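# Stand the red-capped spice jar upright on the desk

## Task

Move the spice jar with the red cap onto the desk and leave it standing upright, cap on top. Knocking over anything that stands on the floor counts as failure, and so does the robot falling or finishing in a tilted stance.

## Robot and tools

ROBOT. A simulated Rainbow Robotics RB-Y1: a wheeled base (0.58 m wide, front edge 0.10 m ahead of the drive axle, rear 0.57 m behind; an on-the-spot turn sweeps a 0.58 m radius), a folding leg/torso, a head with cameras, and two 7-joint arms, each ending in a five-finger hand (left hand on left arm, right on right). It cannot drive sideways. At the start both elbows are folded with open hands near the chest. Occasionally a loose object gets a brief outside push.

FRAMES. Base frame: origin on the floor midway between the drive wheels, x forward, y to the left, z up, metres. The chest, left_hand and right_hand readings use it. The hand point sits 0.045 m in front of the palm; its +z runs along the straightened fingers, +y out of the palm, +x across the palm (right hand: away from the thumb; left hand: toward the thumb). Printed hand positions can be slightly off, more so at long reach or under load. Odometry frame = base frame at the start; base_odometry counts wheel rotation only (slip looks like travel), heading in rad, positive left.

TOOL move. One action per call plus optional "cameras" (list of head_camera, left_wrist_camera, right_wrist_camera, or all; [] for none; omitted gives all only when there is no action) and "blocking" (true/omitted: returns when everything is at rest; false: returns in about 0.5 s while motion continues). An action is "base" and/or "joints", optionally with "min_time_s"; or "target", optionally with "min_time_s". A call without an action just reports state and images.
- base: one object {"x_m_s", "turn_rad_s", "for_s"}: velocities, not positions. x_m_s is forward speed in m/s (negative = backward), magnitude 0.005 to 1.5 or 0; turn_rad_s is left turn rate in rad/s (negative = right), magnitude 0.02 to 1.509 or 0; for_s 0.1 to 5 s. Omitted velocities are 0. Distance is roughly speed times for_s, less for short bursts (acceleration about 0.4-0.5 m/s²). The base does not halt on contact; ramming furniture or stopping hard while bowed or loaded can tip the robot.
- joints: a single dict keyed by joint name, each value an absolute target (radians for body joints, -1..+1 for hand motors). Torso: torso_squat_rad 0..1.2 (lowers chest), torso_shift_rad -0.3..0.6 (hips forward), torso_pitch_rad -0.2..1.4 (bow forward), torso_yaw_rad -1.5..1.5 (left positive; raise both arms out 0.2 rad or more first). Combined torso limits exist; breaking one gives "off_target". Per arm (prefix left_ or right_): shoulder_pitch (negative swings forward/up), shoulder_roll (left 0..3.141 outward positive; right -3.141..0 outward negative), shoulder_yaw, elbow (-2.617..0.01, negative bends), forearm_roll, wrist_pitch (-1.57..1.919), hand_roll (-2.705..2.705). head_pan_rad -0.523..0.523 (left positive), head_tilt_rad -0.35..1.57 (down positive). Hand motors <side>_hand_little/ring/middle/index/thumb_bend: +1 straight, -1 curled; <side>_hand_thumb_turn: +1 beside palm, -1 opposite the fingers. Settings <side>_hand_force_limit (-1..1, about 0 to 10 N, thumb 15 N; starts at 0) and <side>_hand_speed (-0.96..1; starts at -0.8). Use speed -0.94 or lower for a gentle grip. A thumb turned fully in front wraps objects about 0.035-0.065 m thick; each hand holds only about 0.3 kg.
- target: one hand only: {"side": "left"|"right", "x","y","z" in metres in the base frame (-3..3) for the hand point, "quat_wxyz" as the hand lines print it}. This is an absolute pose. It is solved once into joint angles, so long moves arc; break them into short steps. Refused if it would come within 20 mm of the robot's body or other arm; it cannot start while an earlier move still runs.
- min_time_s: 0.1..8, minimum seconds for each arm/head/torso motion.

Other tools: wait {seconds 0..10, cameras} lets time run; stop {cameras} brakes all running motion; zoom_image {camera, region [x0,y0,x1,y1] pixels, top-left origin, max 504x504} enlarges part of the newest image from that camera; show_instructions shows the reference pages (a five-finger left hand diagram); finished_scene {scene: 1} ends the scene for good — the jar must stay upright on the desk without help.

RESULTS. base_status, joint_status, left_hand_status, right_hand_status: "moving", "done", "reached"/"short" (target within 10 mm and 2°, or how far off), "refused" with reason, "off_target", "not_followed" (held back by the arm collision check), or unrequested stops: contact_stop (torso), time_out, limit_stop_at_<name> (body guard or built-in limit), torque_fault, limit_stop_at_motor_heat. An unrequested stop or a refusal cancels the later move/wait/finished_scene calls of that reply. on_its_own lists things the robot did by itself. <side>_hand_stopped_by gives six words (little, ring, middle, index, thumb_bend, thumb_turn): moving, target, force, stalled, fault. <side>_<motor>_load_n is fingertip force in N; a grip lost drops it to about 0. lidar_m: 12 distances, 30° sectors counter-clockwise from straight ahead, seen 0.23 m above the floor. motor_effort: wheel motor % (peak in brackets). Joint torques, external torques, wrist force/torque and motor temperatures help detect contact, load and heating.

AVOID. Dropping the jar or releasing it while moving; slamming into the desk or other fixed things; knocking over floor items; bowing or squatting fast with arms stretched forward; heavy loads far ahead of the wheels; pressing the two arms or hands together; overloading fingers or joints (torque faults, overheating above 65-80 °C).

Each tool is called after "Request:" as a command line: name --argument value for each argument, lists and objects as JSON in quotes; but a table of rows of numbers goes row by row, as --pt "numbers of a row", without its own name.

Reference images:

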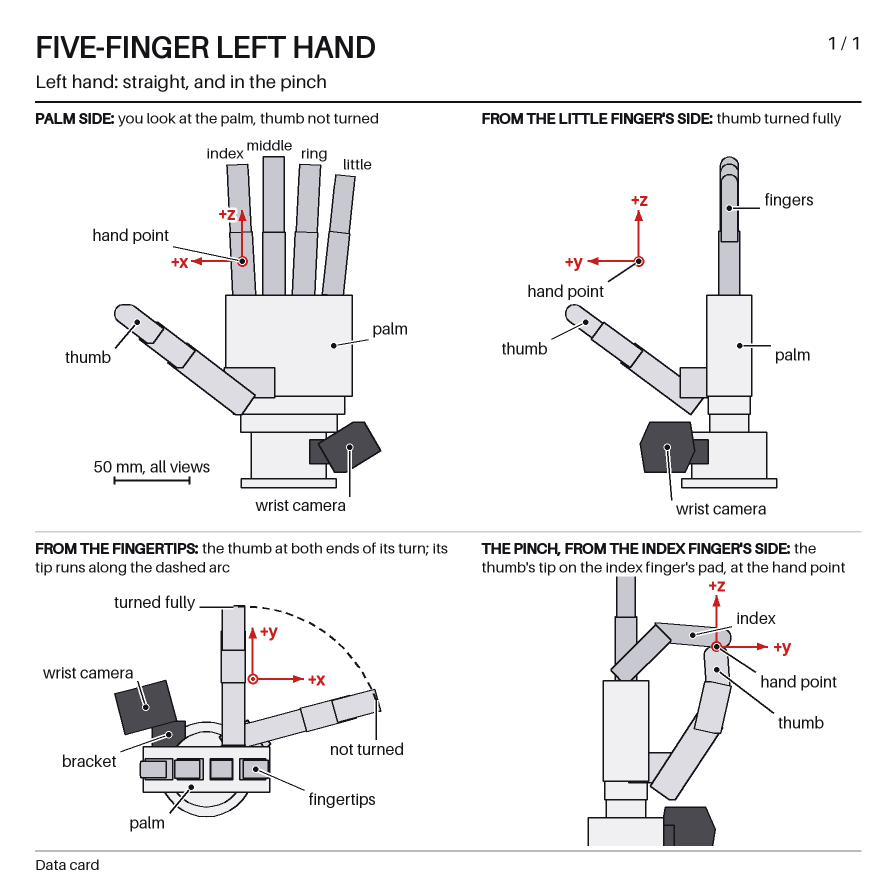

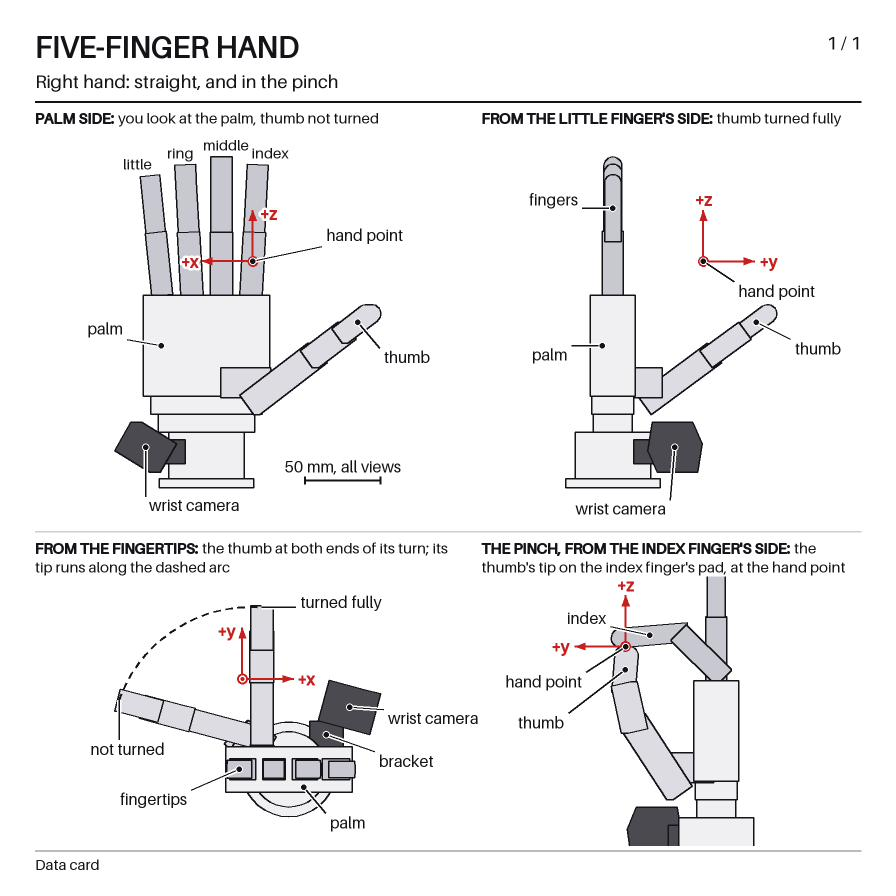

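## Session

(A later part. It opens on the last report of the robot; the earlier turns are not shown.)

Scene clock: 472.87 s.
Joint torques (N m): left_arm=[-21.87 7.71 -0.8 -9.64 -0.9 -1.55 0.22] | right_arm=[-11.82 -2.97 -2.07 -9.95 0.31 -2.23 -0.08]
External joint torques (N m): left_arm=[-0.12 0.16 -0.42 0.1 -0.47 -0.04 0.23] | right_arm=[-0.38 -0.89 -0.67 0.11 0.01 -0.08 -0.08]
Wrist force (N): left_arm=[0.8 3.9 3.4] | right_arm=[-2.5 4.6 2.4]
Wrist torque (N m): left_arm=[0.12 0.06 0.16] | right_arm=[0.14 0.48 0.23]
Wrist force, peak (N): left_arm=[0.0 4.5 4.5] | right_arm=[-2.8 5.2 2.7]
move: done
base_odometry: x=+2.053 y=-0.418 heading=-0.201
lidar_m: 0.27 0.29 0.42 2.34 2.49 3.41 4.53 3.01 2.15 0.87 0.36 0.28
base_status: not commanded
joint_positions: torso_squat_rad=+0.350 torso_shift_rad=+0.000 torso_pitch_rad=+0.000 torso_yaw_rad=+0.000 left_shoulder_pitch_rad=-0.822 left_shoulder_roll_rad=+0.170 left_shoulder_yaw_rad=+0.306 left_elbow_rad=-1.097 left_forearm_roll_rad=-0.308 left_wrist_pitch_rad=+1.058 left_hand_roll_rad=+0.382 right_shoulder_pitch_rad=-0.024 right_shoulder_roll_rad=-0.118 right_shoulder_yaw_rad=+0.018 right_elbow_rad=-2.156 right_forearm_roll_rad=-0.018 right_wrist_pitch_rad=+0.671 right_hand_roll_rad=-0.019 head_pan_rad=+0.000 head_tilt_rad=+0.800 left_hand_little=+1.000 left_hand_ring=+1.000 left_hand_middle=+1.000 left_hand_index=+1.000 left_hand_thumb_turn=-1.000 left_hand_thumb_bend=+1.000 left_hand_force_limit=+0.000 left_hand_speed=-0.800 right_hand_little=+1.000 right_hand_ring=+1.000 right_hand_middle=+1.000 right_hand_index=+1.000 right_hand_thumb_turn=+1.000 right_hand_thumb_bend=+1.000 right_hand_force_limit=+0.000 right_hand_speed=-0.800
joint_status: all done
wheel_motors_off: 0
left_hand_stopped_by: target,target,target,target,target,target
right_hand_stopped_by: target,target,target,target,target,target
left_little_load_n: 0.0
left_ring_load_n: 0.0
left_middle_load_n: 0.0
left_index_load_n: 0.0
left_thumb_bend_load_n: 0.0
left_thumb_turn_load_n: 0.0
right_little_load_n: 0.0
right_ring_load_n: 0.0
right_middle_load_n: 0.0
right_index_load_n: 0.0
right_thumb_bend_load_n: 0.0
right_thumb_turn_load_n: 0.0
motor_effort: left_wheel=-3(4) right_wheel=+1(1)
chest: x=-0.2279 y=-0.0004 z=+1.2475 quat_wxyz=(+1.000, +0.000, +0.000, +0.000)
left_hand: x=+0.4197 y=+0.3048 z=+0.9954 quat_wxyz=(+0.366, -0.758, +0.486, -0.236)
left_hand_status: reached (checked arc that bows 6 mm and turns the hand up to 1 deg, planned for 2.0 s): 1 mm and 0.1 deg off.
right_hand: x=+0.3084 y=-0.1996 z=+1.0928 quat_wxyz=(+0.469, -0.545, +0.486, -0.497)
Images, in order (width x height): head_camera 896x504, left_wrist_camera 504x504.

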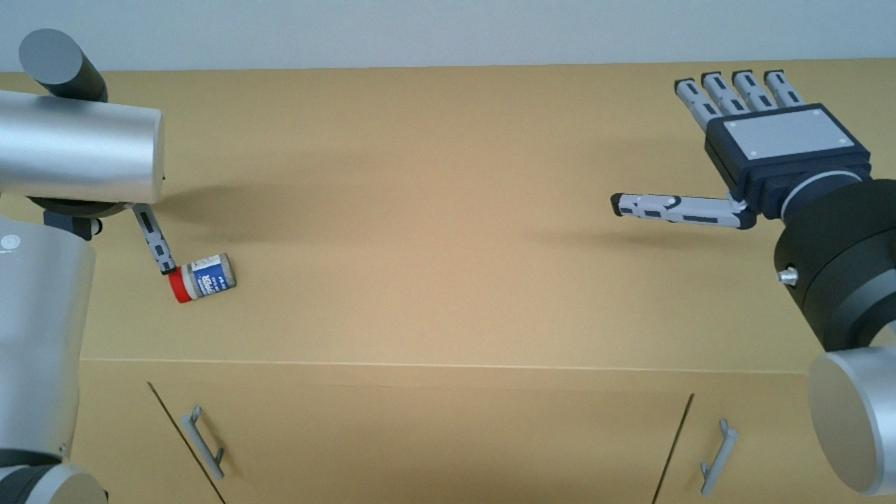

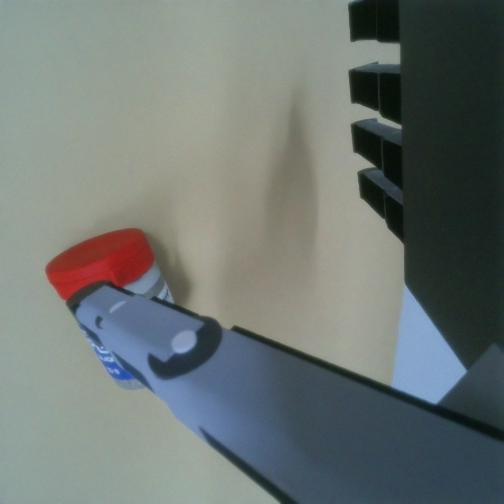

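Request:
move --target '{"side": "left", "x": 0.425, "y": 0.298, "z": 0.955, "quat_wxyz": [0.3658, -0.7581, 0.4863, -0.2347]}' --min_time_s 2 --cameras '["head_camera", "left_wrist_camera"]'

Request:
zoom_image --camera "head_camera" --region '[50, 150, 300, 400]'

Scene clock: 487.33 s.
Joint torques (N m): left_arm=[-23.48 6.27 -0.66 -9.75 -0.92 -1.69 0.09] | right_arm=[-11.63 -3.39 -1.95 -10.17 0.22 -2.49 -0.08]
External joint torques (N m): left_arm=[-1.6 -1.11 -0.31 0.11 -0.45 -0.24 0.09] | right_arm=[-0.19 -1.31 -0.54 -0.11 -0.08 -0.34 -0.08]
Wrist force (N): left_arm=[0.4 3.8 3.9] | right_arm=[-2.5 4.8 2.6]
Wrist torque (N m): left_arm=[0.07 0.10 0.08] | right_arm=[0.20 0.48 0.24]
Wrist force, peak (N): left_arm=[0.2 4.2 4.7] | right_arm=[-2.7 5.5 2.6]
move: done
base_odometry: x=+2.053 y=-0.418 heading=-0.201
lidar_m: 0.27 0.29 0.42 2.35 2.50 3.41 4.53 3.00 2.14 0.87 0.37 0.28
base_status: not commanded
joint_positions: torso_squat_rad=+0.350 torso_shift_rad=+0.000 torso_pitch_rad=+0.000 torso_yaw_rad=+0.000 left_shoulder_pitch_rad=-0.823 left_shoulder_roll_rad=+0.162 left_shoulder_yaw_rad=+0.288 left_elbow_rad=-0.944 left_forearm_roll_rad=-0.351 left_wrist_pitch_rad=+0.919 left_hand_roll_rad=+0.464 right_shoulder_pitch_rad=-0.024 right_shoulder_roll_rad=-0.118 right_shoulder_yaw_rad=+0.018 right_elbow_rad=-2.156 right_forearm_roll_rad=-0.018 right_wrist_pitch_rad=+0.671 right_hand_roll_rad=-0.019 head_pan_rad=+0.000 head_tilt_rad=+0.800 left_hand_little=+1.000 left_hand_ring=+1.000 left_hand_middle=+1.000 left_hand_index=+1.000 left_hand_thumb_turn=-1.000 left_hand_thumb_bend=+1.000 left_hand_force_limit=+0.000 left_hand_speed=-0.800 right_hand_little=+1.000 right_hand_ring=+1.000 right_hand_middle=+1.000 right_hand_index=+1.000 right_hand_thumb_turn=+1.000 right_hand_thumb_bend=+1.000 right_hand_force_limit=+0.000 right_hand_speed=-0.800
joint_status: all done
wheel_motors_off: 0
left_hand_stopped_by: target,target,target,target,target,target
right_hand_stopped_by: target,target,target,target,target,target
left_little_load_n: 0.0
left_ring_load_n: 0.0
left_middle_load_n: 0.0
left_index_load_n: -0.5
left_thumb_bend_load_n: 0.0
left_thumb_turn_load_n: 0.0
right_little_load_n: 0.0
right_ring_load_n: 0.0
right_middle_load_n: 0.0
right_index_load_n: 0.0
right_thumb_bend_load_n: 0.0
right_thumb_turn_load_n: 0.0
motor_effort: left_wheel=-3(4) right_wheel=+1(1)
chest: x=-0.2279 y=-0.0004 z=+1.2475 quat_wxyz=(+1.000, +0.000, +0.000, +0.000)
left_hand: x=+0.4250 y=+0.2982 z=+0.9552 quat_wxyz=(+0.366, -0.758, +0.486, -0.235)
left_hand_status: reached (checked arc that bows 3 mm and turns the hand up to 1 deg, planned for 2.0 s): 0 mm and 0.0 deg off.
right_hand: x=+0.3084 y=-0.1996 z=+1.0928 quat_wxyz=(+0.469, -0.545, +0.486, -0.497)
Images, in order (width x height): head_camera 896x504, left_wrist_camera 504x504.

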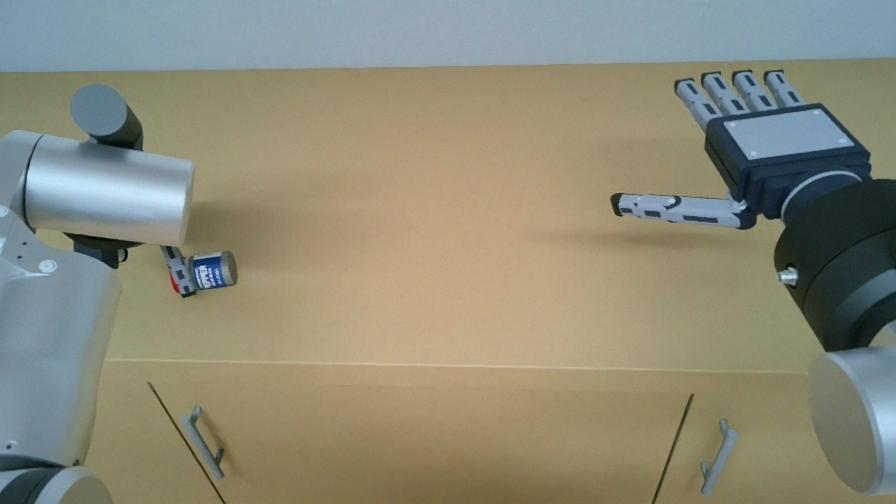

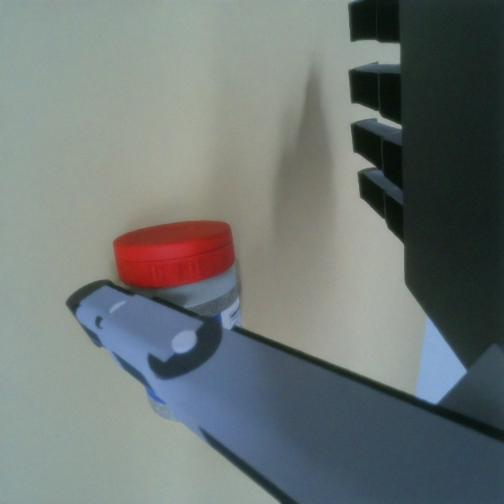

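Scaled by 2.016 from the camera's image (finer frame: 1280x720).

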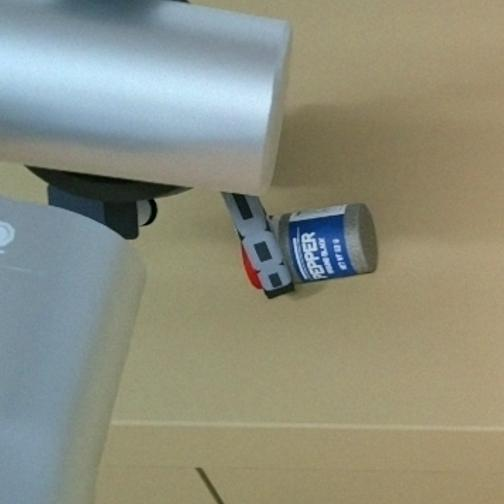

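Request:
move --target '{"side": "left", "x": 0.405, "y": 0.298, "z": 1.01, "quat_wxyz": [0.3658, -0.7581, 0.4863, -0.2347]}' --min_time_s 2 --cameras '["head_camera", "left_wrist_camera"]'

Request:
zoom_image --camera "head_camera" --region '[130, 200, 280, 350]'

Scene clock: 504.87 s.
Joint torques (N m): left_arm=[-21.37 6.08 2.08 -11.47 -0.53 -1.42 -0.21] | right_arm=[-11.69 -3.17 -2.03 -10.05 0.29 -2.39 -0.04]
External joint torques (N m): left_arm=[-0.25 -0.89 2.6 -1.94 -0.1 0.1 -0.2] | right_arm=[-0.24 -1.09 -0.63 0.01 -0.02 -0.23 -0.04]
Wrist force (N): left_arm=[0.3 3.0 4.1] | right_arm=[-2.6 4.9 2.6]
Wrist torque (N m): left_arm=[-0.11 0.12 -0.05] | right_arm=[0.20 0.47 0.21]
Wrist force, peak (N): left_arm=[0.4 4.0 5.3] | right_arm=[-3.2 5.5 2.5]
move: done
base_odometry: x=+2.053 y=-0.418 heading=-0.201
lidar_m: 0.27 0.29 0.42 2.35 2.50 3.40 4.53 3.00 2.15 0.87 0.37 0.28
base_status: not commanded
joint_positions: torso_squat_rad=+0.350 torso_shift_rad=+0.000 torso_pitch_rad=+0.000 torso_yaw_rad=+0.000 left_shoulder_pitch_rad=-0.784 left_shoulder_roll_rad=+0.141 left_shoulder_yaw_rad=+0.302 left_elbow_rad=-1.241 left_forearm_roll_rad=-0.312 left_wrist_pitch_rad=+1.156 left_hand_roll_rad=+0.351 right_shoulder_pitch_rad=-0.024 right_shoulder_roll_rad=-0.118 right_shoulder_yaw_rad=+0.018 right_elbow_rad=-2.156 right_forearm_roll_rad=-0.018 right_wrist_pitch_rad=+0.671 right_hand_roll_rad=-0.019 head_pan_rad=+0.000 head_tilt_rad=+0.800 left_hand_little=+1.000 left_hand_ring=+1.000 left_hand_middle=+1.000 left_hand_index=+1.000 left_hand_thumb_turn=-1.000 left_hand_thumb_bend=+1.000 left_hand_force_limit=+0.000 left_hand_speed=-0.800 right_hand_little=+1.000 right_hand_ring=+1.000 right_hand_middle=+1.000 right_hand_index=+1.000 right_hand_thumb_turn=+1.000 right_hand_thumb_bend=+1.000 right_hand_force_limit=+0.000 right_hand_speed=-0.800
joint_status: all done
wheel_motors_off: 0
left_hand_stopped_by: target,target,target,target,target,target
right_hand_stopped_by: target,target,target,target,target,target
left_little_load_n: 0.0
left_ring_load_n: 0.0
left_middle_load_n: 0.0
left_index_load_n: 0.0
left_thumb_bend_load_n: 0.0
left_thumb_turn_load_n: 0.0
right_little_load_n: 0.0
right_ring_load_n: 0.0
right_middle_load_n: 0.0
right_index_load_n: 0.0
right_thumb_bend_load_n: -0.5
right_thumb_turn_load_n: 0.0
motor_effort: left_wheel=-3(4) right_wheel=+0(1)
chest: x=-0.2279 y=-0.0004 z=+1.2475 quat_wxyz=(+1.000, +0.000, +0.000, +0.000)
left_hand: x=+0.4051 y=+0.2980 z=+1.0101 quat_wxyz=(+0.366, -0.758, +0.486, -0.234)
left_hand_status: reached (checked arc that bows 10 mm and turns the hand up to 2 deg, planned for 2.0 s): 0 mm and 0.1 deg off.
right_hand: x=+0.3084 y=-0.1996 z=+1.0928 quat_wxyz=(+0.469, -0.545, +0.486, -0.497)
Images, in order (width x height): head_camera 896x504, left_wrist_camera 504x504.

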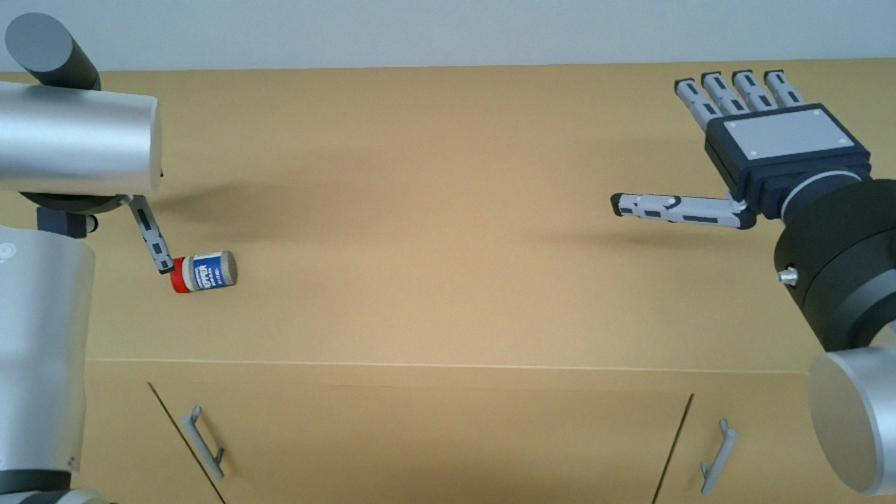

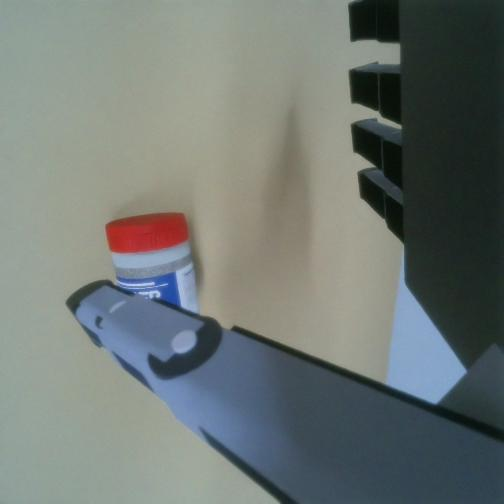

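Scaled by 3.360 from the camera's image (finer frame: 1280x720).

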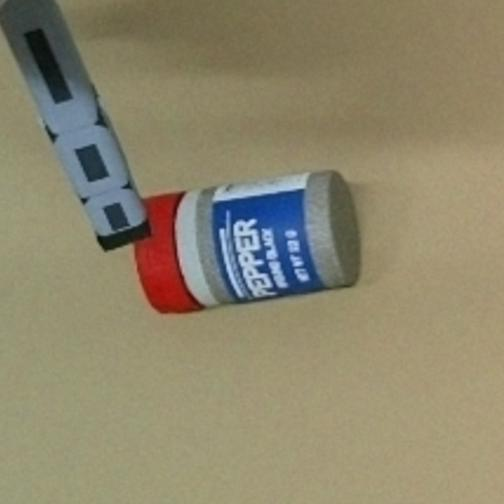

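Request:
move --target '{"side": "left", "x": 0.403, "y": 0.282, "z": 0.995, "quat_wxyz": [0.3337, -0.6915, 0.5772, -0.2785]}' --min_time_s 2

Request:
move --joints '{"left_hand_index": 0.5, "left_hand_middle": 0.5}' --cameras '["head_camera", "left_wrist_camera"]'

Request:
zoom_image --camera "head_camera" --region '[130, 200, 280, 350]'

Scene clock: 556.30 s.
Joint torques (N m): left_arm=[-20.72 8.09 2.61 -11.63 -0.21 -1.7 -0.24] | right_arm=[-12.03 -3.3 -2.13 -9.92 0.23 -2.44 -0.02]
External joint torques (N m): left_arm=[-0.08 0.72 2.49 -1.96 -0.16 -0.09 -0.23] | right_arm=[-0.58 -1.22 -0.72 0.14 -0.07 -0.29 -0.01]
Wrist force (N): left_arm=[0.3 3.4 4.2] | right_arm=[-2.3 5.0 2.1]
Wrist torque (N m): left_arm=[-0.06 0.19 -0.02] | right_arm=[0.26 0.42 0.23]
Wrist force, peak (N): left_arm=[0.4 4.2 5.0] | right_arm=[-3.3 5.3 2.4]
move: done
base_odometry: x=+2.053 y=-0.418 heading=-0.201
lidar_m: 0.27 0.29 0.42 2.34 2.50 3.40 4.54 3.00 2.14 0.87 0.37 0.28
base_status: not commanded
joint_positions: torso_squat_rad=+0.350 torso_shift_rad=+0.000 torso_pitch_rad=+0.000 torso_yaw_rad=+0.000 left_shoulder_pitch_rad=-0.722 left_shoulder_roll_rad=+0.185 left_shoulder_yaw_rad=+0.308 left_elbow_rad=-1.262 left_forearm_roll_rad=-0.039 left_wrist_pitch_rad=+1.081 left_hand_roll_rad=+0.072 right_shoulder_pitch_rad=-0.024 right_shoulder_roll_rad=-0.118 right_shoulder_yaw_rad=+0.018 right_elbow_rad=-2.156 right_forearm_roll_rad=-0.018 right_wrist_pitch_rad=+0.671 right_hand_roll_rad=-0.019 head_pan_rad=+0.000 head_tilt_rad=+0.800 left_hand_little=+1.000 left_hand_ring=+1.000 left_hand_middle=+1.000 left_hand_index=+1.000 left_hand_thumb_turn=-1.000 left_hand_thumb_bend=+1.000 left_hand_force_limit=+0.000 left_hand_speed=-0.800 right_hand_little=+1.000 right_hand_ring=+1.000 right_hand_middle=+1.000 right_hand_index=+1.000 right_hand_thumb_turn=+1.000 right_hand_thumb_bend=+1.000 right_hand_force_limit=+0.000 right_hand_speed=-0.800
joint_status: all done
wheel_motors_off: 0
left_hand_stopped_by: target,target,target,target,target,target
right_hand_stopped_by: target,target,target,target,target,target
left_little_load_n: 0.0
left_ring_load_n: 0.0
left_middle_load_n: 0.0
left_index_load_n: 0.0
left_thumb_bend_load_n: 0.0
left_thumb_turn_load_n: 0.0
right_little_load_n: -0.5
right_ring_load_n: 0.0
right_middle_load_n: 0.0
right_index_load_n: 0.0
right_thumb_bend_load_n: 0.0
right_thumb_turn_load_n: 0.0
motor_effort: left_wheel=-4(4) right_wheel=+1(1)
chest: x=-0.2279 y=-0.0004 z=+1.2475 quat_wxyz=(+1.000, +0.000, +0.000, +0.000)
left_hand: x=+0.4031 y=+0.2818 z=+0.9958 quat_wxyz=(+0.336, -0.692, +0.575, -0.278)
left_hand_status: reached (checked arc that bows 4 mm and turns the hand up to 14 deg, planned for 2.0 s): 1 mm and 0.4 deg off.
right_hand: x=+0.3084 y=-0.1996 z=+1.0928 quat_wxyz=(+0.469, -0.545, +0.486, -0.497)
pictures: none

Scene clock: 557.70 s.
Joint torques (N m): left_arm=[-20.78 7.88 2.25 -11.53 -0.15 -1.61 -0.18] | right_arm=[-11.96 -2.86 -1.88 -9.87 0.31 -2.36 -0.23]
External joint torques (N m): left_arm=[-0.13 0.51 2.12 -1.85 -0.1 0 -0.17] | right_arm=[-0.52 -0.78 -0.48 0.19 0.01 -0.2 -0.23]
Wrist force (N): left_arm=[0.5 3.1 4.0] | right_arm=[-2.6 4.8 2.1]
Wrist torque (N m): left_arm=[-0.04 0.14 -0.01] | right_arm=[0.21 0.47 0.21]
Wrist force, peak (N): left_arm=[-0.1 4.1 4.8] | right_arm=[-2.7 5.5 2.7]
move: done
base_odometry: x=+2.053 y=-0.418 heading=-0.201
lidar_m: 0.27 0.28 0.42 2.34 2.50 3.41 4.53 3.01 2.14 0.87 0.36 0.28
base_status: not commanded
joint_positions: torso_squat_rad=+0.350 torso_shift_rad=+0.000 torso_pitch_rad=+0.000 torso_yaw_rad=+0.000 left_shoulder_pitch_rad=-0.722 left_shoulder_roll_rad=+0.185 left_shoulder_yaw_rad=+0.308 left_elbow_rad=-1.262 left_forearm_roll_rad=-0.039 left_wrist_pitch_rad=+1.081 left_hand_roll_rad=+0.072 right_shoulder_pitch_rad=-0.024 right_shoulder_roll_rad=-0.118 right_shoulder_yaw_rad=+0.018 right_elbow_rad=-2.156 right_forearm_roll_rad=-0.018 right_wrist_pitch_rad=+0.671 right_hand_roll_rad=-0.019 head_pan_rad=+0.000 head_tilt_rad=+0.800 left_hand_little=+1.000 left_hand_ring=+1.000 left_hand_middle=+0.500 left_hand_index=+0.500 left_hand_thumb_turn=-1.000 left_hand_thumb_bend=+1.000 left_hand_force_limit=+0.000 left_hand_speed=-0.800 right_hand_little=+1.000 right_hand_ring=+1.000 right_hand_middle=+1.000 right_hand_index=+1.000 right_hand_thumb_turn=+1.000 right_hand_thumb_bend=+1.000 right_hand_force_limit=+0.000 right_hand_speed=-0.800
joint_status: all done
wheel_motors_off: 0
left_hand_stopped_by: target,target,target,target,target,target
right_hand_stopped_by: target,target,target,target,target,target
left_little_load_n: 0.0
left_ring_load_n: 0.0
left_middle_load_n: 0.0
left_index_load_n: 0.0
left_thumb_bend_load_n: 0.0
left_thumb_turn_load_n: 0.0
right_little_load_n: 0.0
right_ring_load_n: 0.0
right_middle_load_n: 0.0
right_index_load_n: 0.0
right_thumb_bend_load_n: 0.0
right_thumb_turn_load_n: 0.0
motor_effort: left_wheel=-4(4) right_wheel=+1(1)
chest: x=-0.2279 y=-0.0004 z=+1.2475 quat_wxyz=(+1.000, +0.000, +0.000, +0.000)
left_hand: x=+0.4031 y=+0.2818 z=+0.9958 quat_wxyz=(+0.336, -0.692, +0.575, -0.278)
right_hand: x=+0.3084 y=-0.1996 z=+1.0928 quat_wxyz=(+0.469, -0.545, +0.486, -0.497)
Images, in order (width x height): head_camera 896x504, left_wrist_camera 504x504.

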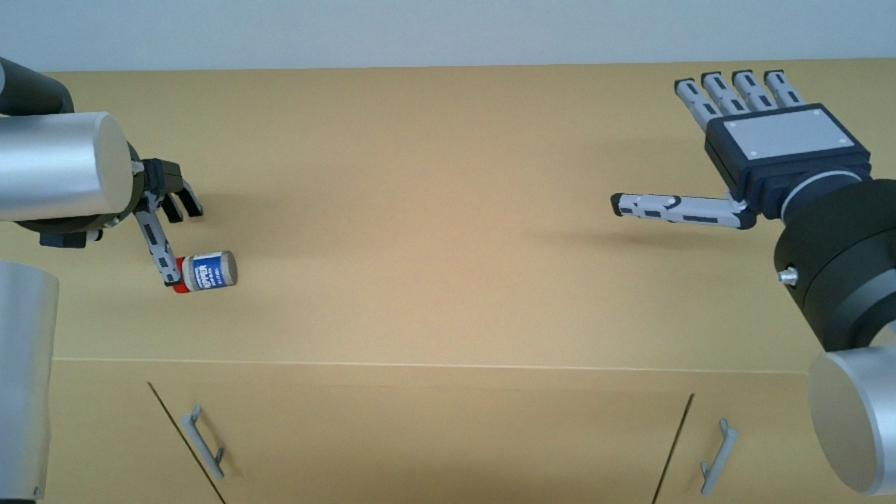

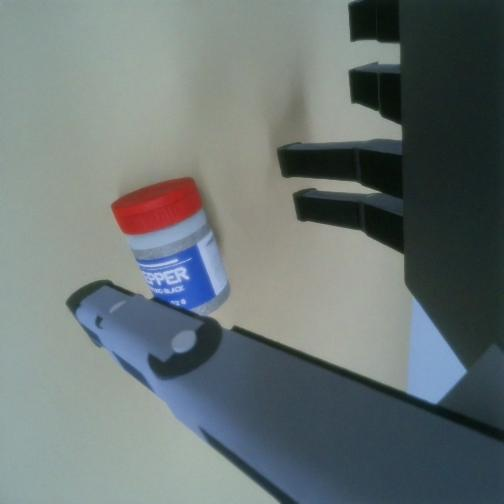

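Scaled by 3.360 from the camera's image (finer frame: 1280x720).

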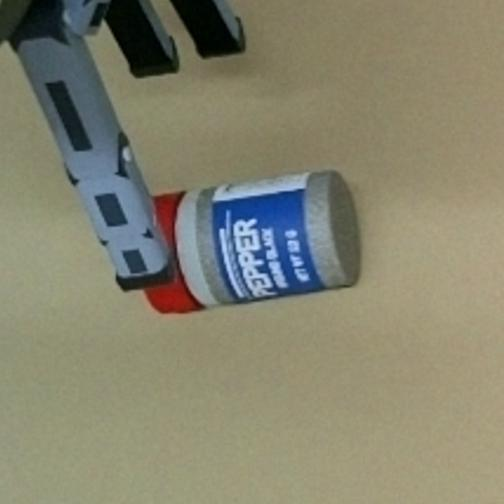

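Request:
move --target '{"side": "left", "x": 0.408, "y": 0.286, "z": 0.96, "quat_wxyz": [0.3337, -0.6915, 0.5772, -0.2785]}' --min_time_s 2 --cameras '["head_camera", "left_wrist_camera"]'

Request:
zoom_image --camera "head_camera" --region '[130, 200, 280, 350]'

Scene clock: 588.23 s.
Joint torques (N m): left_arm=[-20.62 8.01 2.5 -9.65 0.05 -1.75 -0.4] | right_arm=[-11.67 -3.13 -2.02 -9.92 0.19 -2.35 -0.09]
External joint torques (N m): left_arm=[0.07 0.53 2.37 0.24 0.07 -0.14 -0.39] | right_arm=[-0.22 -1.05 -0.61 0.14 -0.12 -0.19 -0.09]
Wrist force (N): left_arm=[0.2 3.0 3.6] | right_arm=[-2.6 4.8 1.9]
Wrist torque (N m): left_arm=[-0.05 0.18 -0.03] | right_arm=[0.21 0.51 0.20]
Wrist force, peak (N): left_arm=[0.8 4.3 4.6] | right_arm=[-2.5 5.8 2.3]
move: done
base_odometry: x=+2.053 y=-0.418 heading=-0.201
lidar_m: 0.27 0.28 0.42 2.34 2.50 3.42 4.53 3.00 2.15 0.87 0.37 0.28
base_status: not commanded
joint_positions: torso_squat_rad=+0.350 torso_shift_rad=+0.000 torso_pitch_rad=+0.000 torso_yaw_rad=+0.000 left_shoulder_pitch_rad=-0.709 left_shoulder_roll_rad=+0.186 left_shoulder_yaw_rad=+0.313 left_elbow_rad=-1.145 left_forearm_roll_rad=-0.027 left_wrist_pitch_rad=+0.954 left_hand_roll_rad=+0.061 right_shoulder_pitch_rad=-0.024 right_shoulder_roll_rad=-0.118 right_shoulder_yaw_rad=+0.018 right_elbow_rad=-2.156 right_forearm_roll_rad=-0.018 right_wrist_pitch_rad=+0.671 right_hand_roll_rad=-0.019 head_pan_rad=+0.000 head_tilt_rad=+0.800 left_hand_little=+1.000 left_hand_ring=+1.000 left_hand_middle=+0.500 left_hand_index=+0.500 left_hand_thumb_turn=-1.000 left_hand_thumb_bend=+1.000 left_hand_force_limit=+0.000 left_hand_speed=-0.800 right_hand_little=+1.000 right_hand_ring=+1.000 right_hand_middle=+1.000 right_hand_index=+1.000 right_hand_thumb_turn=+1.000 right_hand_thumb_bend=+1.000 right_hand_force_limit=+0.000 right_hand_speed=-0.800
joint_status: all done
wheel_motors_off: 0
left_hand_stopped_by: target,target,target,target,target,target
right_hand_stopped_by: target,target,target,target,target,target
left_little_load_n: 0.0
left_ring_load_n: 0.0
left_middle_load_n: 0.0
left_index_load_n: 0.0
left_thumb_bend_load_n: 0.0
left_thumb_turn_load_n: 0.0
right_little_load_n: 0.0
right_ring_load_n: 0.0
right_middle_load_n: 0.0
right_index_load_n: 0.0
right_thumb_bend_load_n: 0.0
right_thumb_turn_load_n: 0.0
motor_effort: left_wheel=-3(4) right_wheel=+1(1)
chest: x=-0.2279 y=-0.0004 z=+1.2475 quat_wxyz=(+1.000, +0.000, +0.000, +0.000)
left_hand: x=+0.4073 y=+0.2856 z=+0.9606 quat_wxyz=(+0.334, -0.691, +0.577, -0.279)
left_hand_status: reached (checked arc that bows 2 mm and turns the hand up to 1 deg, planned for 2.0 s): 1 mm and 0.1 deg off.
right_hand: x=+0.3084 y=-0.1996 z=+1.0928 quat_wxyz=(+0.469, -0.545, +0.486, -0.497)
Images, in order (width x height): head_camera 896x504, left_wrist_camera 504x504.

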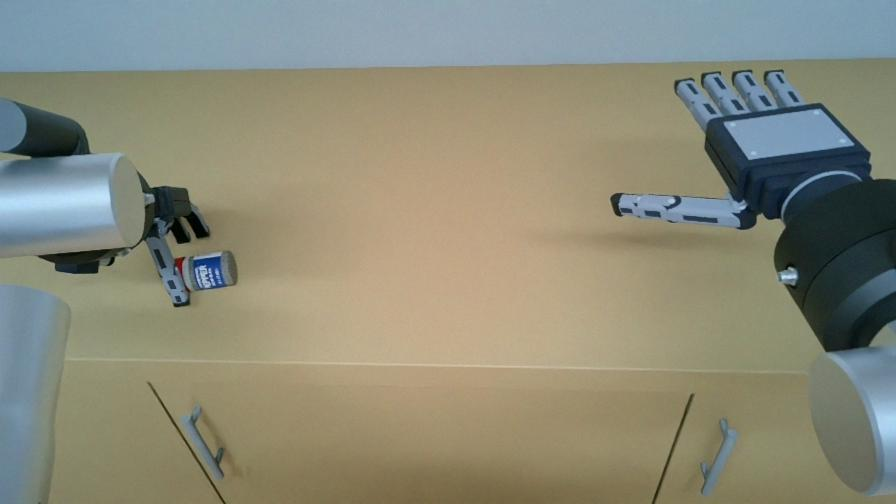

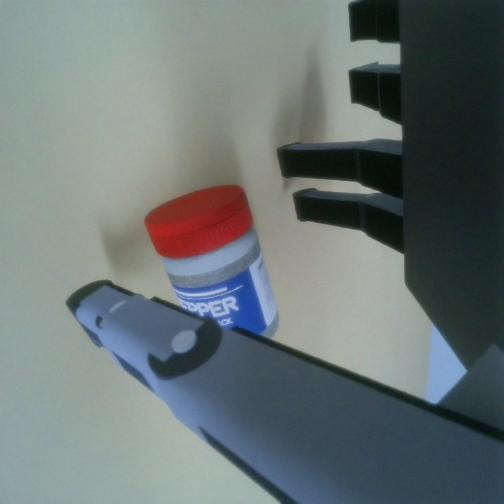

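Scaled by 3.360 from the camera's image (finer frame: 1280x720).

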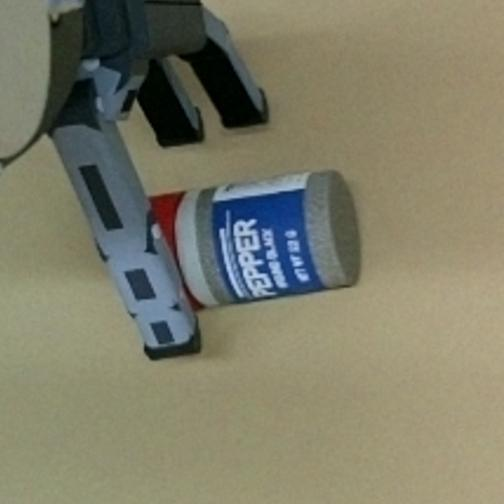

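Request:
move --target '{"side": "left", "x": 0.413, "y": 0.286, "z": 0.943, "quat_wxyz": [0.3337, -0.6915, 0.5772, -0.2785]}' --min_time_s 2 --cameras '["head_camera", "left_wrist_camera"]'

Request:
zoom_image --camera "head_camera" --region '[130, 200, 280, 350]'

Scene clock: 607.10 s.
Joint torques (N m): left_arm=[-20.72 6.46 2.5 -7.13 -0.39 -1.11 0.17] | right_arm=[-11.38 -2.87 -2 -10.06 0.33 -2.44 -0.12]
External joint torques (N m): left_arm=[0.22 -1.16 2.39 2.82 -0.38 0.5 0.18] | right_arm=[0.07 -0.79 -0.6 0 0.03 -0.29 -0.11]
Wrist force (N): left_arm=[-0.3 0.8 -0.4] | right_arm=[-2.9 4.8 2.4]
Wrist torque (N m): left_arm=[0.24 0.04 0.13] | right_arm=[0.19 0.54 0.20]
Wrist force, peak (N): left_arm=[-0.4 -2.0 -8.4] | right_arm=[-2.9 5.2 2.8]
move: done
base_odometry: x=+2.053 y=-0.418 heading=-0.201
lidar_m: 0.27 0.29 0.42 2.35 2.50 3.41 4.53 3.00 2.14 0.86 0.37 0.28
base_status: not commanded
joint_positions: torso_squat_rad=+0.350 torso_shift_rad=+0.000 torso_pitch_rad=+0.000 torso_yaw_rad=+0.000 left_shoulder_pitch_rad=-0.726 left_shoulder_roll_rad=+0.190 left_shoulder_yaw_rad=+0.314 left_elbow_rad=-1.047 left_forearm_roll_rad=-0.031 left_wrist_pitch_rad=+0.873 left_hand_roll_rad=+0.067 right_shoulder_pitch_rad=-0.024 right_shoulder_roll_rad=-0.118 right_shoulder_yaw_rad=+0.018 right_elbow_rad=-2.156 right_forearm_roll_rad=-0.018 right_wrist_pitch_rad=+0.671 right_hand_roll_rad=-0.019 head_pan_rad=+0.000 head_tilt_rad=+0.800 left_hand_little=+1.000 left_hand_ring=+1.000 left_hand_middle=+0.500 left_hand_index=+0.500 left_hand_thumb_turn=-1.000 left_hand_thumb_bend=+1.000 left_hand_force_limit=+0.000 left_hand_speed=-0.800 right_hand_little=+1.000 right_hand_ring=+1.000 right_hand_middle=+1.000 right_hand_index=+1.000 right_hand_thumb_turn=+1.000 right_hand_thumb_bend=+1.000 right_hand_force_limit=+0.000 right_hand_speed=-0.800
joint_status: all done
wheel_motors_off: 0
left_hand_stopped_by: target,target,target,target,target,target
right_hand_stopped_by: target,target,target,target,target,target
left_little_load_n: 0.0
left_ring_load_n: 0.0
left_middle_load_n: -1.0
left_index_load_n: 0.0
left_thumb_bend_load_n: 0.0
left_thumb_turn_load_n: 0.0
right_little_load_n: 0.0
right_ring_load_n: 0.0
right_middle_load_n: 0.0
right_index_load_n: 0.0
right_thumb_bend_load_n: 0.0
right_thumb_turn_load_n: 0.0
motor_effort: left_wheel=-3(4) right_wheel=+1(1)
chest: x=-0.2281 y=-0.0004 z=+1.2475 quat_wxyz=(+1.000, +0.000, +0.000, +0.000)
left_hand: x=+0.4130 y=+0.2860 z=+0.9439 quat_wxyz=(+0.334, -0.691, +0.577, -0.279)
left_hand_status: reached (checked arc that bows 3 mm and turns the hand up to 1 deg, planned for 2.0 s): 1 mm and 0.1 deg off.
right_hand: x=+0.3082 y=-0.1996 z=+1.0929 quat_wxyz=(+0.469, -0.545, +0.486, -0.497)
Images, in order (width x height): head_camera 896x504, left_wrist_camera 504x504.

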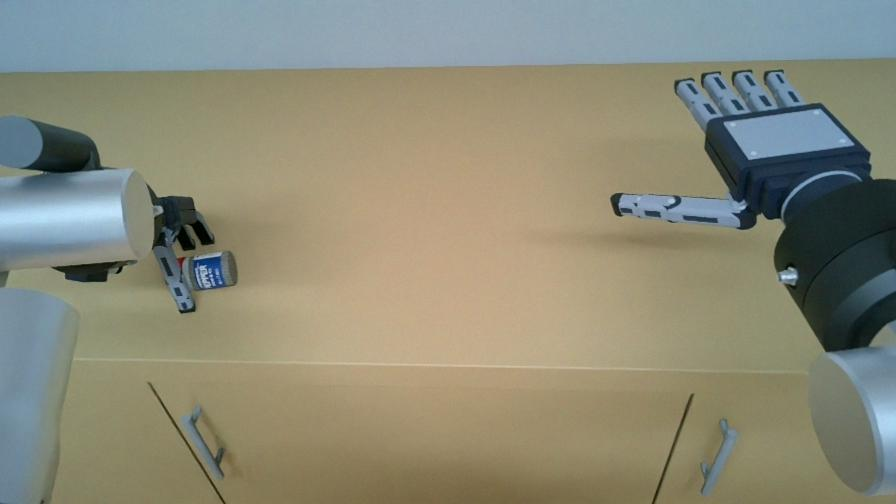

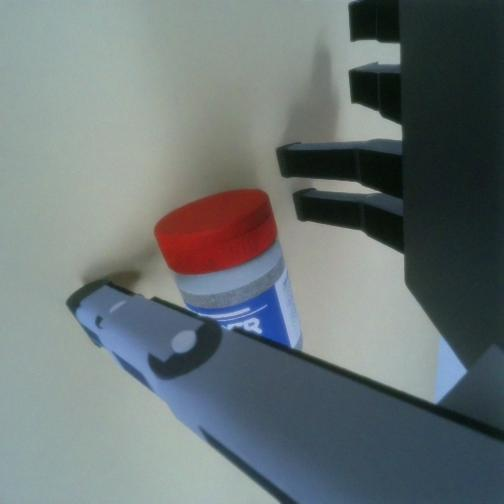

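Scaled by 3.360 from the camera's image (finer frame: 1280x720).

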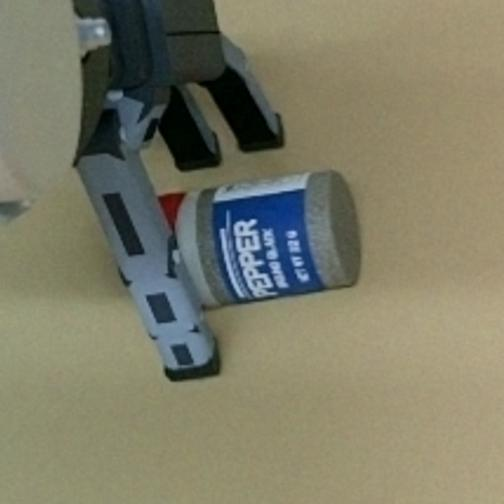

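Request:
move --target '{"side": "left", "x": 0.402, "y": 0.287, "z": 0.95, "quat_wxyz": [0.3337, -0.6915, 0.5772, -0.2785]}' --min_time_s 1.5 --cameras '["head_camera", "left_wrist_camera"]'

Request:
zoom_image --camera "head_camera" --region '[130, 200, 280, 350]'

Scene clock: 624.70 s.
Joint torques (N m): left_arm=[-20.13 6.55 -0.22 -11.95 0.03 -1.32 -0.32] | right_arm=[-11.97 -2.94 -1.6 -9.8 0.29 -2.42 -0.01]
External joint torques (N m): left_arm=[0.25 -0.81 -0.33 -2.05 0.04 0.29 -0.32] | right_arm=[-0.52 -0.86 -0.2 0.26 -0.01 -0.27 -0.01]
Wrist force (N): left_arm=[0.9 3.8 4.1] | right_arm=[-2.8 5.1 2.3]
Wrist torque (N m): left_arm=[0.04 0.10 0.00] | right_arm=[0.27 0.53 0.20]
Wrist force, peak (N): left_arm=[1.0 -7.3 0.8] | right_arm=[-2.7 5.5 2.5]
move: done
base_odometry: x=+2.053 y=-0.418 heading=-0.201
lidar_m: 0.27 0.29 0.42 2.35 2.50 3.41 4.53 3.01 2.14 0.87 0.36 0.28
base_status: not commanded
joint_positions: torso_squat_rad=+0.350 torso_shift_rad=+0.000 torso_pitch_rad=+0.000 torso_yaw_rad=+0.000 left_shoulder_pitch_rad=-0.683 left_shoulder_roll_rad=+0.180 left_shoulder_yaw_rad=+0.314 left_elbow_rad=-1.152 left_forearm_roll_rad=-0.024 left_wrist_pitch_rad=+0.936 left_hand_roll_rad=+0.057 right_shoulder_pitch_rad=-0.024 right_shoulder_roll_rad=-0.118 right_shoulder_yaw_rad=+0.018 right_elbow_rad=-2.156 right_forearm_roll_rad=-0.018 right_wrist_pitch_rad=+0.671 right_hand_roll_rad=-0.019 head_pan_rad=+0.000 head_tilt_rad=+0.800 left_hand_little=+1.000 left_hand_ring=+1.000 left_hand_middle=+0.500 left_hand_index=+0.500 left_hand_thumb_turn=-1.000 left_hand_thumb_bend=+1.000 left_hand_force_limit=+0.000 left_hand_speed=-0.800 right_hand_little=+1.000 right_hand_ring=+1.000 right_hand_middle=+1.000 right_hand_index=+1.000 right_hand_thumb_turn=+1.000 right_hand_thumb_bend=+1.000 right_hand_force_limit=+0.000 right_hand_speed=-0.800
joint_status: all done
wheel_motors_off: 0
left_hand_stopped_by: target,target,target,target,target,target
right_hand_stopped_by: target,target,target,target,target,target
left_little_load_n: 0.0
left_ring_load_n: 0.0
left_middle_load_n: 0.0
left_index_load_n: 0.0
left_thumb_bend_load_n: 0.0
left_thumb_turn_load_n: 0.0
right_little_load_n: 0.0
right_ring_load_n: 0.0
right_middle_load_n: 0.0
right_index_load_n: 0.0
right_thumb_bend_load_n: 0.0
right_thumb_turn_load_n: 0.0
motor_effort: left_wheel=-2(4) right_wheel=+1(1)
chest: x=-0.2281 y=-0.0004 z=+1.2475 quat_wxyz=(+1.000, +0.000, +0.000, +0.000)
left_hand: x=+0.4021 y=+0.2872 z=+0.9501 quat_wxyz=(+0.334, -0.692, +0.577, -0.278)
left_hand_status: reached (checked arc that bows 5 mm and turns the hand up to 1 deg, planned for 1.5 s): 0 mm and 0.0 deg off.
right_hand: x=+0.3082 y=-0.1996 z=+1.0929 quat_wxyz=(+0.469, -0.545, +0.486, -0.497)
Images, in order (width x height): head_camera 896x504, left_wrist_camera 504x504.

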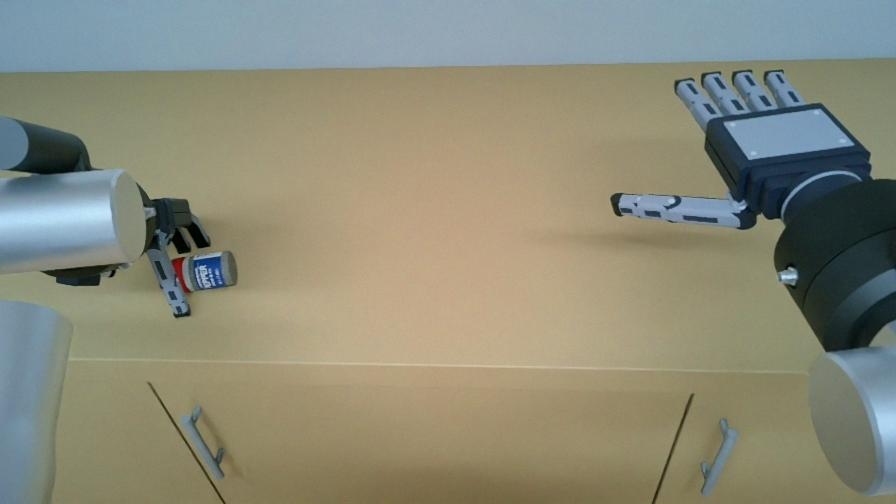

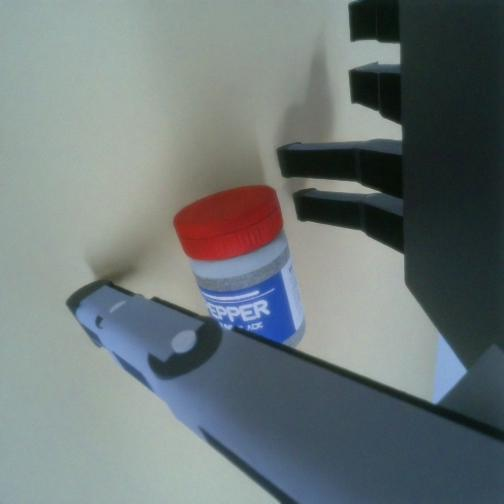

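Scaled by 3.360 from the camera's image (finer frame: 1280x720).

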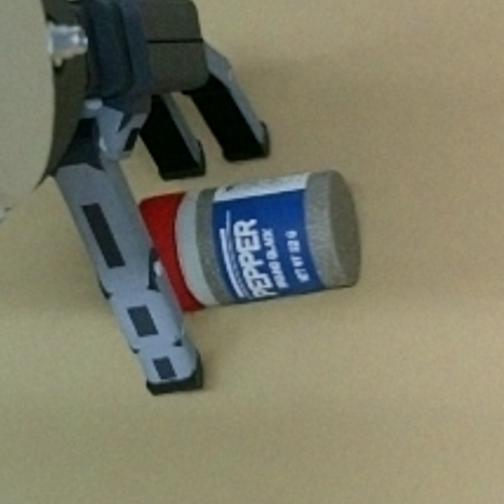

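Request:
move --target '{"side": "left", "x": 0.400, "y": 0.284, "z": 0.949, "quat_wxyz": [0.3337, -0.6915, 0.5772, -0.2785]}' --min_time_s 1

Request:
move --joints '{"left_hand_speed": -0.9, "left_hand_force_limit": -0.1, "left_hand_index": -0.2, "left_hand_middle": -0.2, "left_hand_thumb_bend": -0.2}' --cameras '["head_camera", "left_wrist_camera"]'

Request:
zoom_image --camera "head_camera" --region '[130, 200, 280, 350]'

Scene clock: 640.73 s.
Joint torques (N m): left_arm=[-20.29 5.94 -0.63 -11.82 -0.59 -1.4 0.12] | right_arm=[-11.93 -3.27 -1.79 -9.97 0.35 -2.47 -0.14]
External joint torques (N m): left_arm=[-0.03 -1.24 -0.71 -1.92 -0.58 0.21 0.13] | right_arm=[-0.47 -1.19 -0.38 0.09 0.05 -0.32 -0.13]
Wrist force (N): left_arm=[-0.3 3.4 4.1] | right_arm=[-2.8 4.9 2.3]
Wrist torque (N m): left_arm=[0.00 0.23 0.10] | right_arm=[0.24 0.52 0.20]
Wrist force, peak (N): left_arm=[0.3 4.0 5.0] | right_arm=[-2.8 5.6 2.4]
move: done
base_odometry: x=+2.053 y=-0.418 heading=-0.201
lidar_m: 0.27 0.28 0.42 2.35 2.50 3.41 4.53 3.00 2.15 0.86 0.36 0.27
base_status: not commanded
joint_positions: torso_squat_rad=+0.350 torso_shift_rad=+0.000 torso_pitch_rad=+0.000 torso_yaw_rad=+0.000 left_shoulder_pitch_rad=-0.674 left_shoulder_roll_rad=+0.171 left_shoulder_yaw_rad=+0.310 left_elbow_rad=-1.168 left_forearm_roll_rad=-0.031 left_wrist_pitch_rad=+0.940 left_hand_roll_rad=+0.061 right_shoulder_pitch_rad=-0.024 right_shoulder_roll_rad=-0.118 right_shoulder_yaw_rad=+0.018 right_elbow_rad=-2.156 right_forearm_roll_rad=-0.018 right_wrist_pitch_rad=+0.671 right_hand_roll_rad=-0.019 head_pan_rad=+0.000 head_tilt_rad=+0.800 left_hand_little=+1.000 left_hand_ring=+1.000 left_hand_middle=+0.500 left_hand_index=+0.500 left_hand_thumb_turn=-1.000 left_hand_thumb_bend=+1.000 left_hand_force_limit=+0.000 left_hand_speed=-0.800 right_hand_little=+1.000 right_hand_ring=+1.000 right_hand_middle=+1.000 right_hand_index=+1.000 right_hand_thumb_turn=+1.000 right_hand_thumb_bend=+1.000 right_hand_force_limit=+0.000 right_hand_speed=-0.800
joint_status: all done
wheel_motors_off: 0
left_hand_stopped_by: target,target,target,target,target,target
right_hand_stopped_by: target,target,target,target,target,target
left_little_load_n: 0.0
left_ring_load_n: 0.0
left_middle_load_n: 0.0
left_index_load_n: 0.0
left_thumb_bend_load_n: 0.0
left_thumb_turn_load_n: 0.0
right_little_load_n: 0.0
right_ring_load_n: 0.0
right_middle_load_n: 0.0
right_index_load_n: 0.0
right_thumb_bend_load_n: 0.0
right_thumb_turn_load_n: -0.5
motor_effort: left_wheel=-3(3) right_wheel=+1(1)
chest: x=-0.2281 y=-0.0004 z=+1.2475 quat_wxyz=(+1.000, +0.000, +0.000, +0.000)
left_hand: x=+0.4002 y=+0.2842 z=+0.9491 quat_wxyz=(+0.334, -0.692, +0.577, -0.279)
left_hand_status: reached (checked arc that bows 1 mm and turns the hand up to 0 deg, planned for 1.0 s): 0 mm and 0.0 deg off.
right_hand: x=+0.3082 y=-0.1996 z=+1.0929 quat_wxyz=(+0.469, -0.545, +0.486, -0.497)
pictures: none

Scene clock: 645.77 s.
Joint torques (N m): left_arm=[-20.63 5.87 -0.5 -11.8 -0.5 -1.27 0.22] | right_arm=[-11.56 -3.19 -1.76 -9.86 0.29 -2.32 0.05]
External joint torques (N m): left_arm=[-0.37 -1.31 -0.58 -1.9 -0.48 0.33 0.22] | right_arm=[-0.11 -1.12 -0.36 0.2 -0.01 -0.16 0.06]
Wrist force (N): left_arm=[0.5 3.7 3.9] | right_arm=[-2.5 5.0 2.6]
Wrist torque (N m): left_arm=[0.00 0.13 0.15] | right_arm=[0.22 0.46 0.22]
Wrist force, peak (N): left_arm=[0.3 4.3 5.0] | right_arm=[-2.9 5.4 2.4]
move: off_target
base_odometry: x=+2.053 y=-0.418 heading=-0.201
lidar_m: 0.27 0.29 0.42 2.34 2.49 3.41 4.53 3.00 2.14 0.86 0.36 0.28
base_status: not commanded
joint_positions: torso_squat_rad=+0.350 torso_shift_rad=+0.000 torso_pitch_rad=+0.000 torso_yaw_rad=+0.000 left_shoulder_pitch_rad=-0.674 left_shoulder_roll_rad=+0.171 left_shoulder_yaw_rad=+0.310 left_elbow_rad=-1.168 left_forearm_roll_rad=-0.031 left_wrist_pitch_rad=+0.940 left_hand_roll_rad=+0.061 right_shoulder_pitch_rad=-0.024 right_shoulder_roll_rad=-0.118 right_shoulder_yaw_rad=+0.018 right_elbow_rad=-2.156 right_forearm_roll_rad=-0.018 right_wrist_pitch_rad=+0.671 right_hand_roll_rad=-0.019 head_pan_rad=+0.000 head_tilt_rad=+0.800 left_hand_little=+1.000 left_hand_ring=+1.000 left_hand_middle=-0.066 left_hand_index=-0.103 left_hand_thumb_turn=-1.000 left_hand_thumb_bend=+0.708 left_hand_force_limit=-0.100 left_hand_speed=-0.900 right_hand_little=+1.000 right_hand_ring=+1.000 right_hand_middle=+1.000 right_hand_index=+1.000 right_hand_thumb_turn=+1.000 right_hand_thumb_bend=+1.000 right_hand_force_limit=+0.000 right_hand_speed=-0.800
joint_status: left_hand_middle off_target (ended at -0.066, target -0.200); left_hand_index off_target (ended at -0.103, target -0.200); left_hand_thumb_bend off_target (ended at +0.708, target -0.200); the others done
wheel_motors_off: 0
left_hand_stopped_by: target,target,force,force,force,target
right_hand_stopped_by: target,target,target,target,target,target
left_little_load_n: 0.0
left_ring_load_n: 0.0
left_middle_load_n: 2.5
left_index_load_n: 6.0
left_thumb_bend_load_n: 10.0
left_thumb_turn_load_n: -1.5
right_little_load_n: 0.0
right_ring_load_n: 0.0
right_middle_load_n: 0.0
right_index_load_n: 0.0
right_thumb_bend_load_n: 0.0
right_thumb_turn_load_n: 0.0
motor_effort: left_wheel=-3(4) right_wheel=+1(1)
chest: x=-0.2281 y=-0.0004 z=+1.2475 quat_wxyz=(+1.000, +0.000, +0.000, +0.000)
left_hand: x=+0.4001 y=+0.2842 z=+0.9491 quat_wxyz=(+0.334, -0.692, +0.577, -0.279)
right_hand: x=+0.3082 y=-0.1996 z=+1.0929 quat_wxyz=(+0.469, -0.545, +0.486, -0.497)
Images, in order (width x height): head_camera 896x504, left_wrist_camera 504x504.

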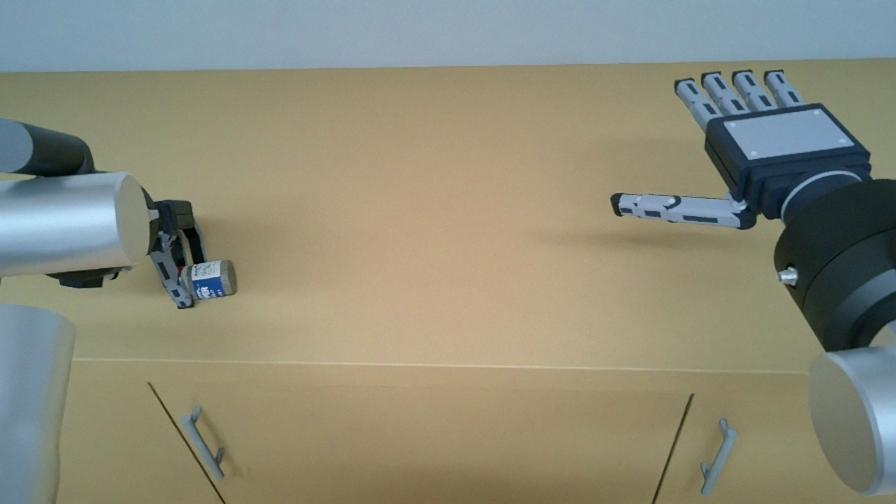

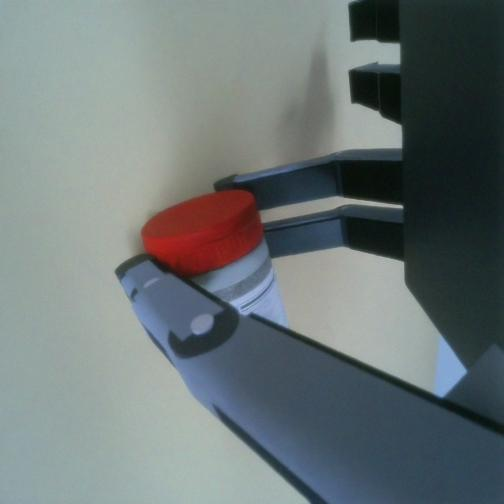

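Scaled by 3.360 from the camera's image (finer frame: 1280x720).

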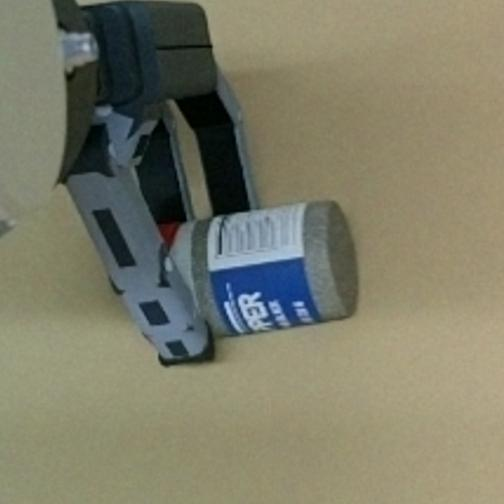

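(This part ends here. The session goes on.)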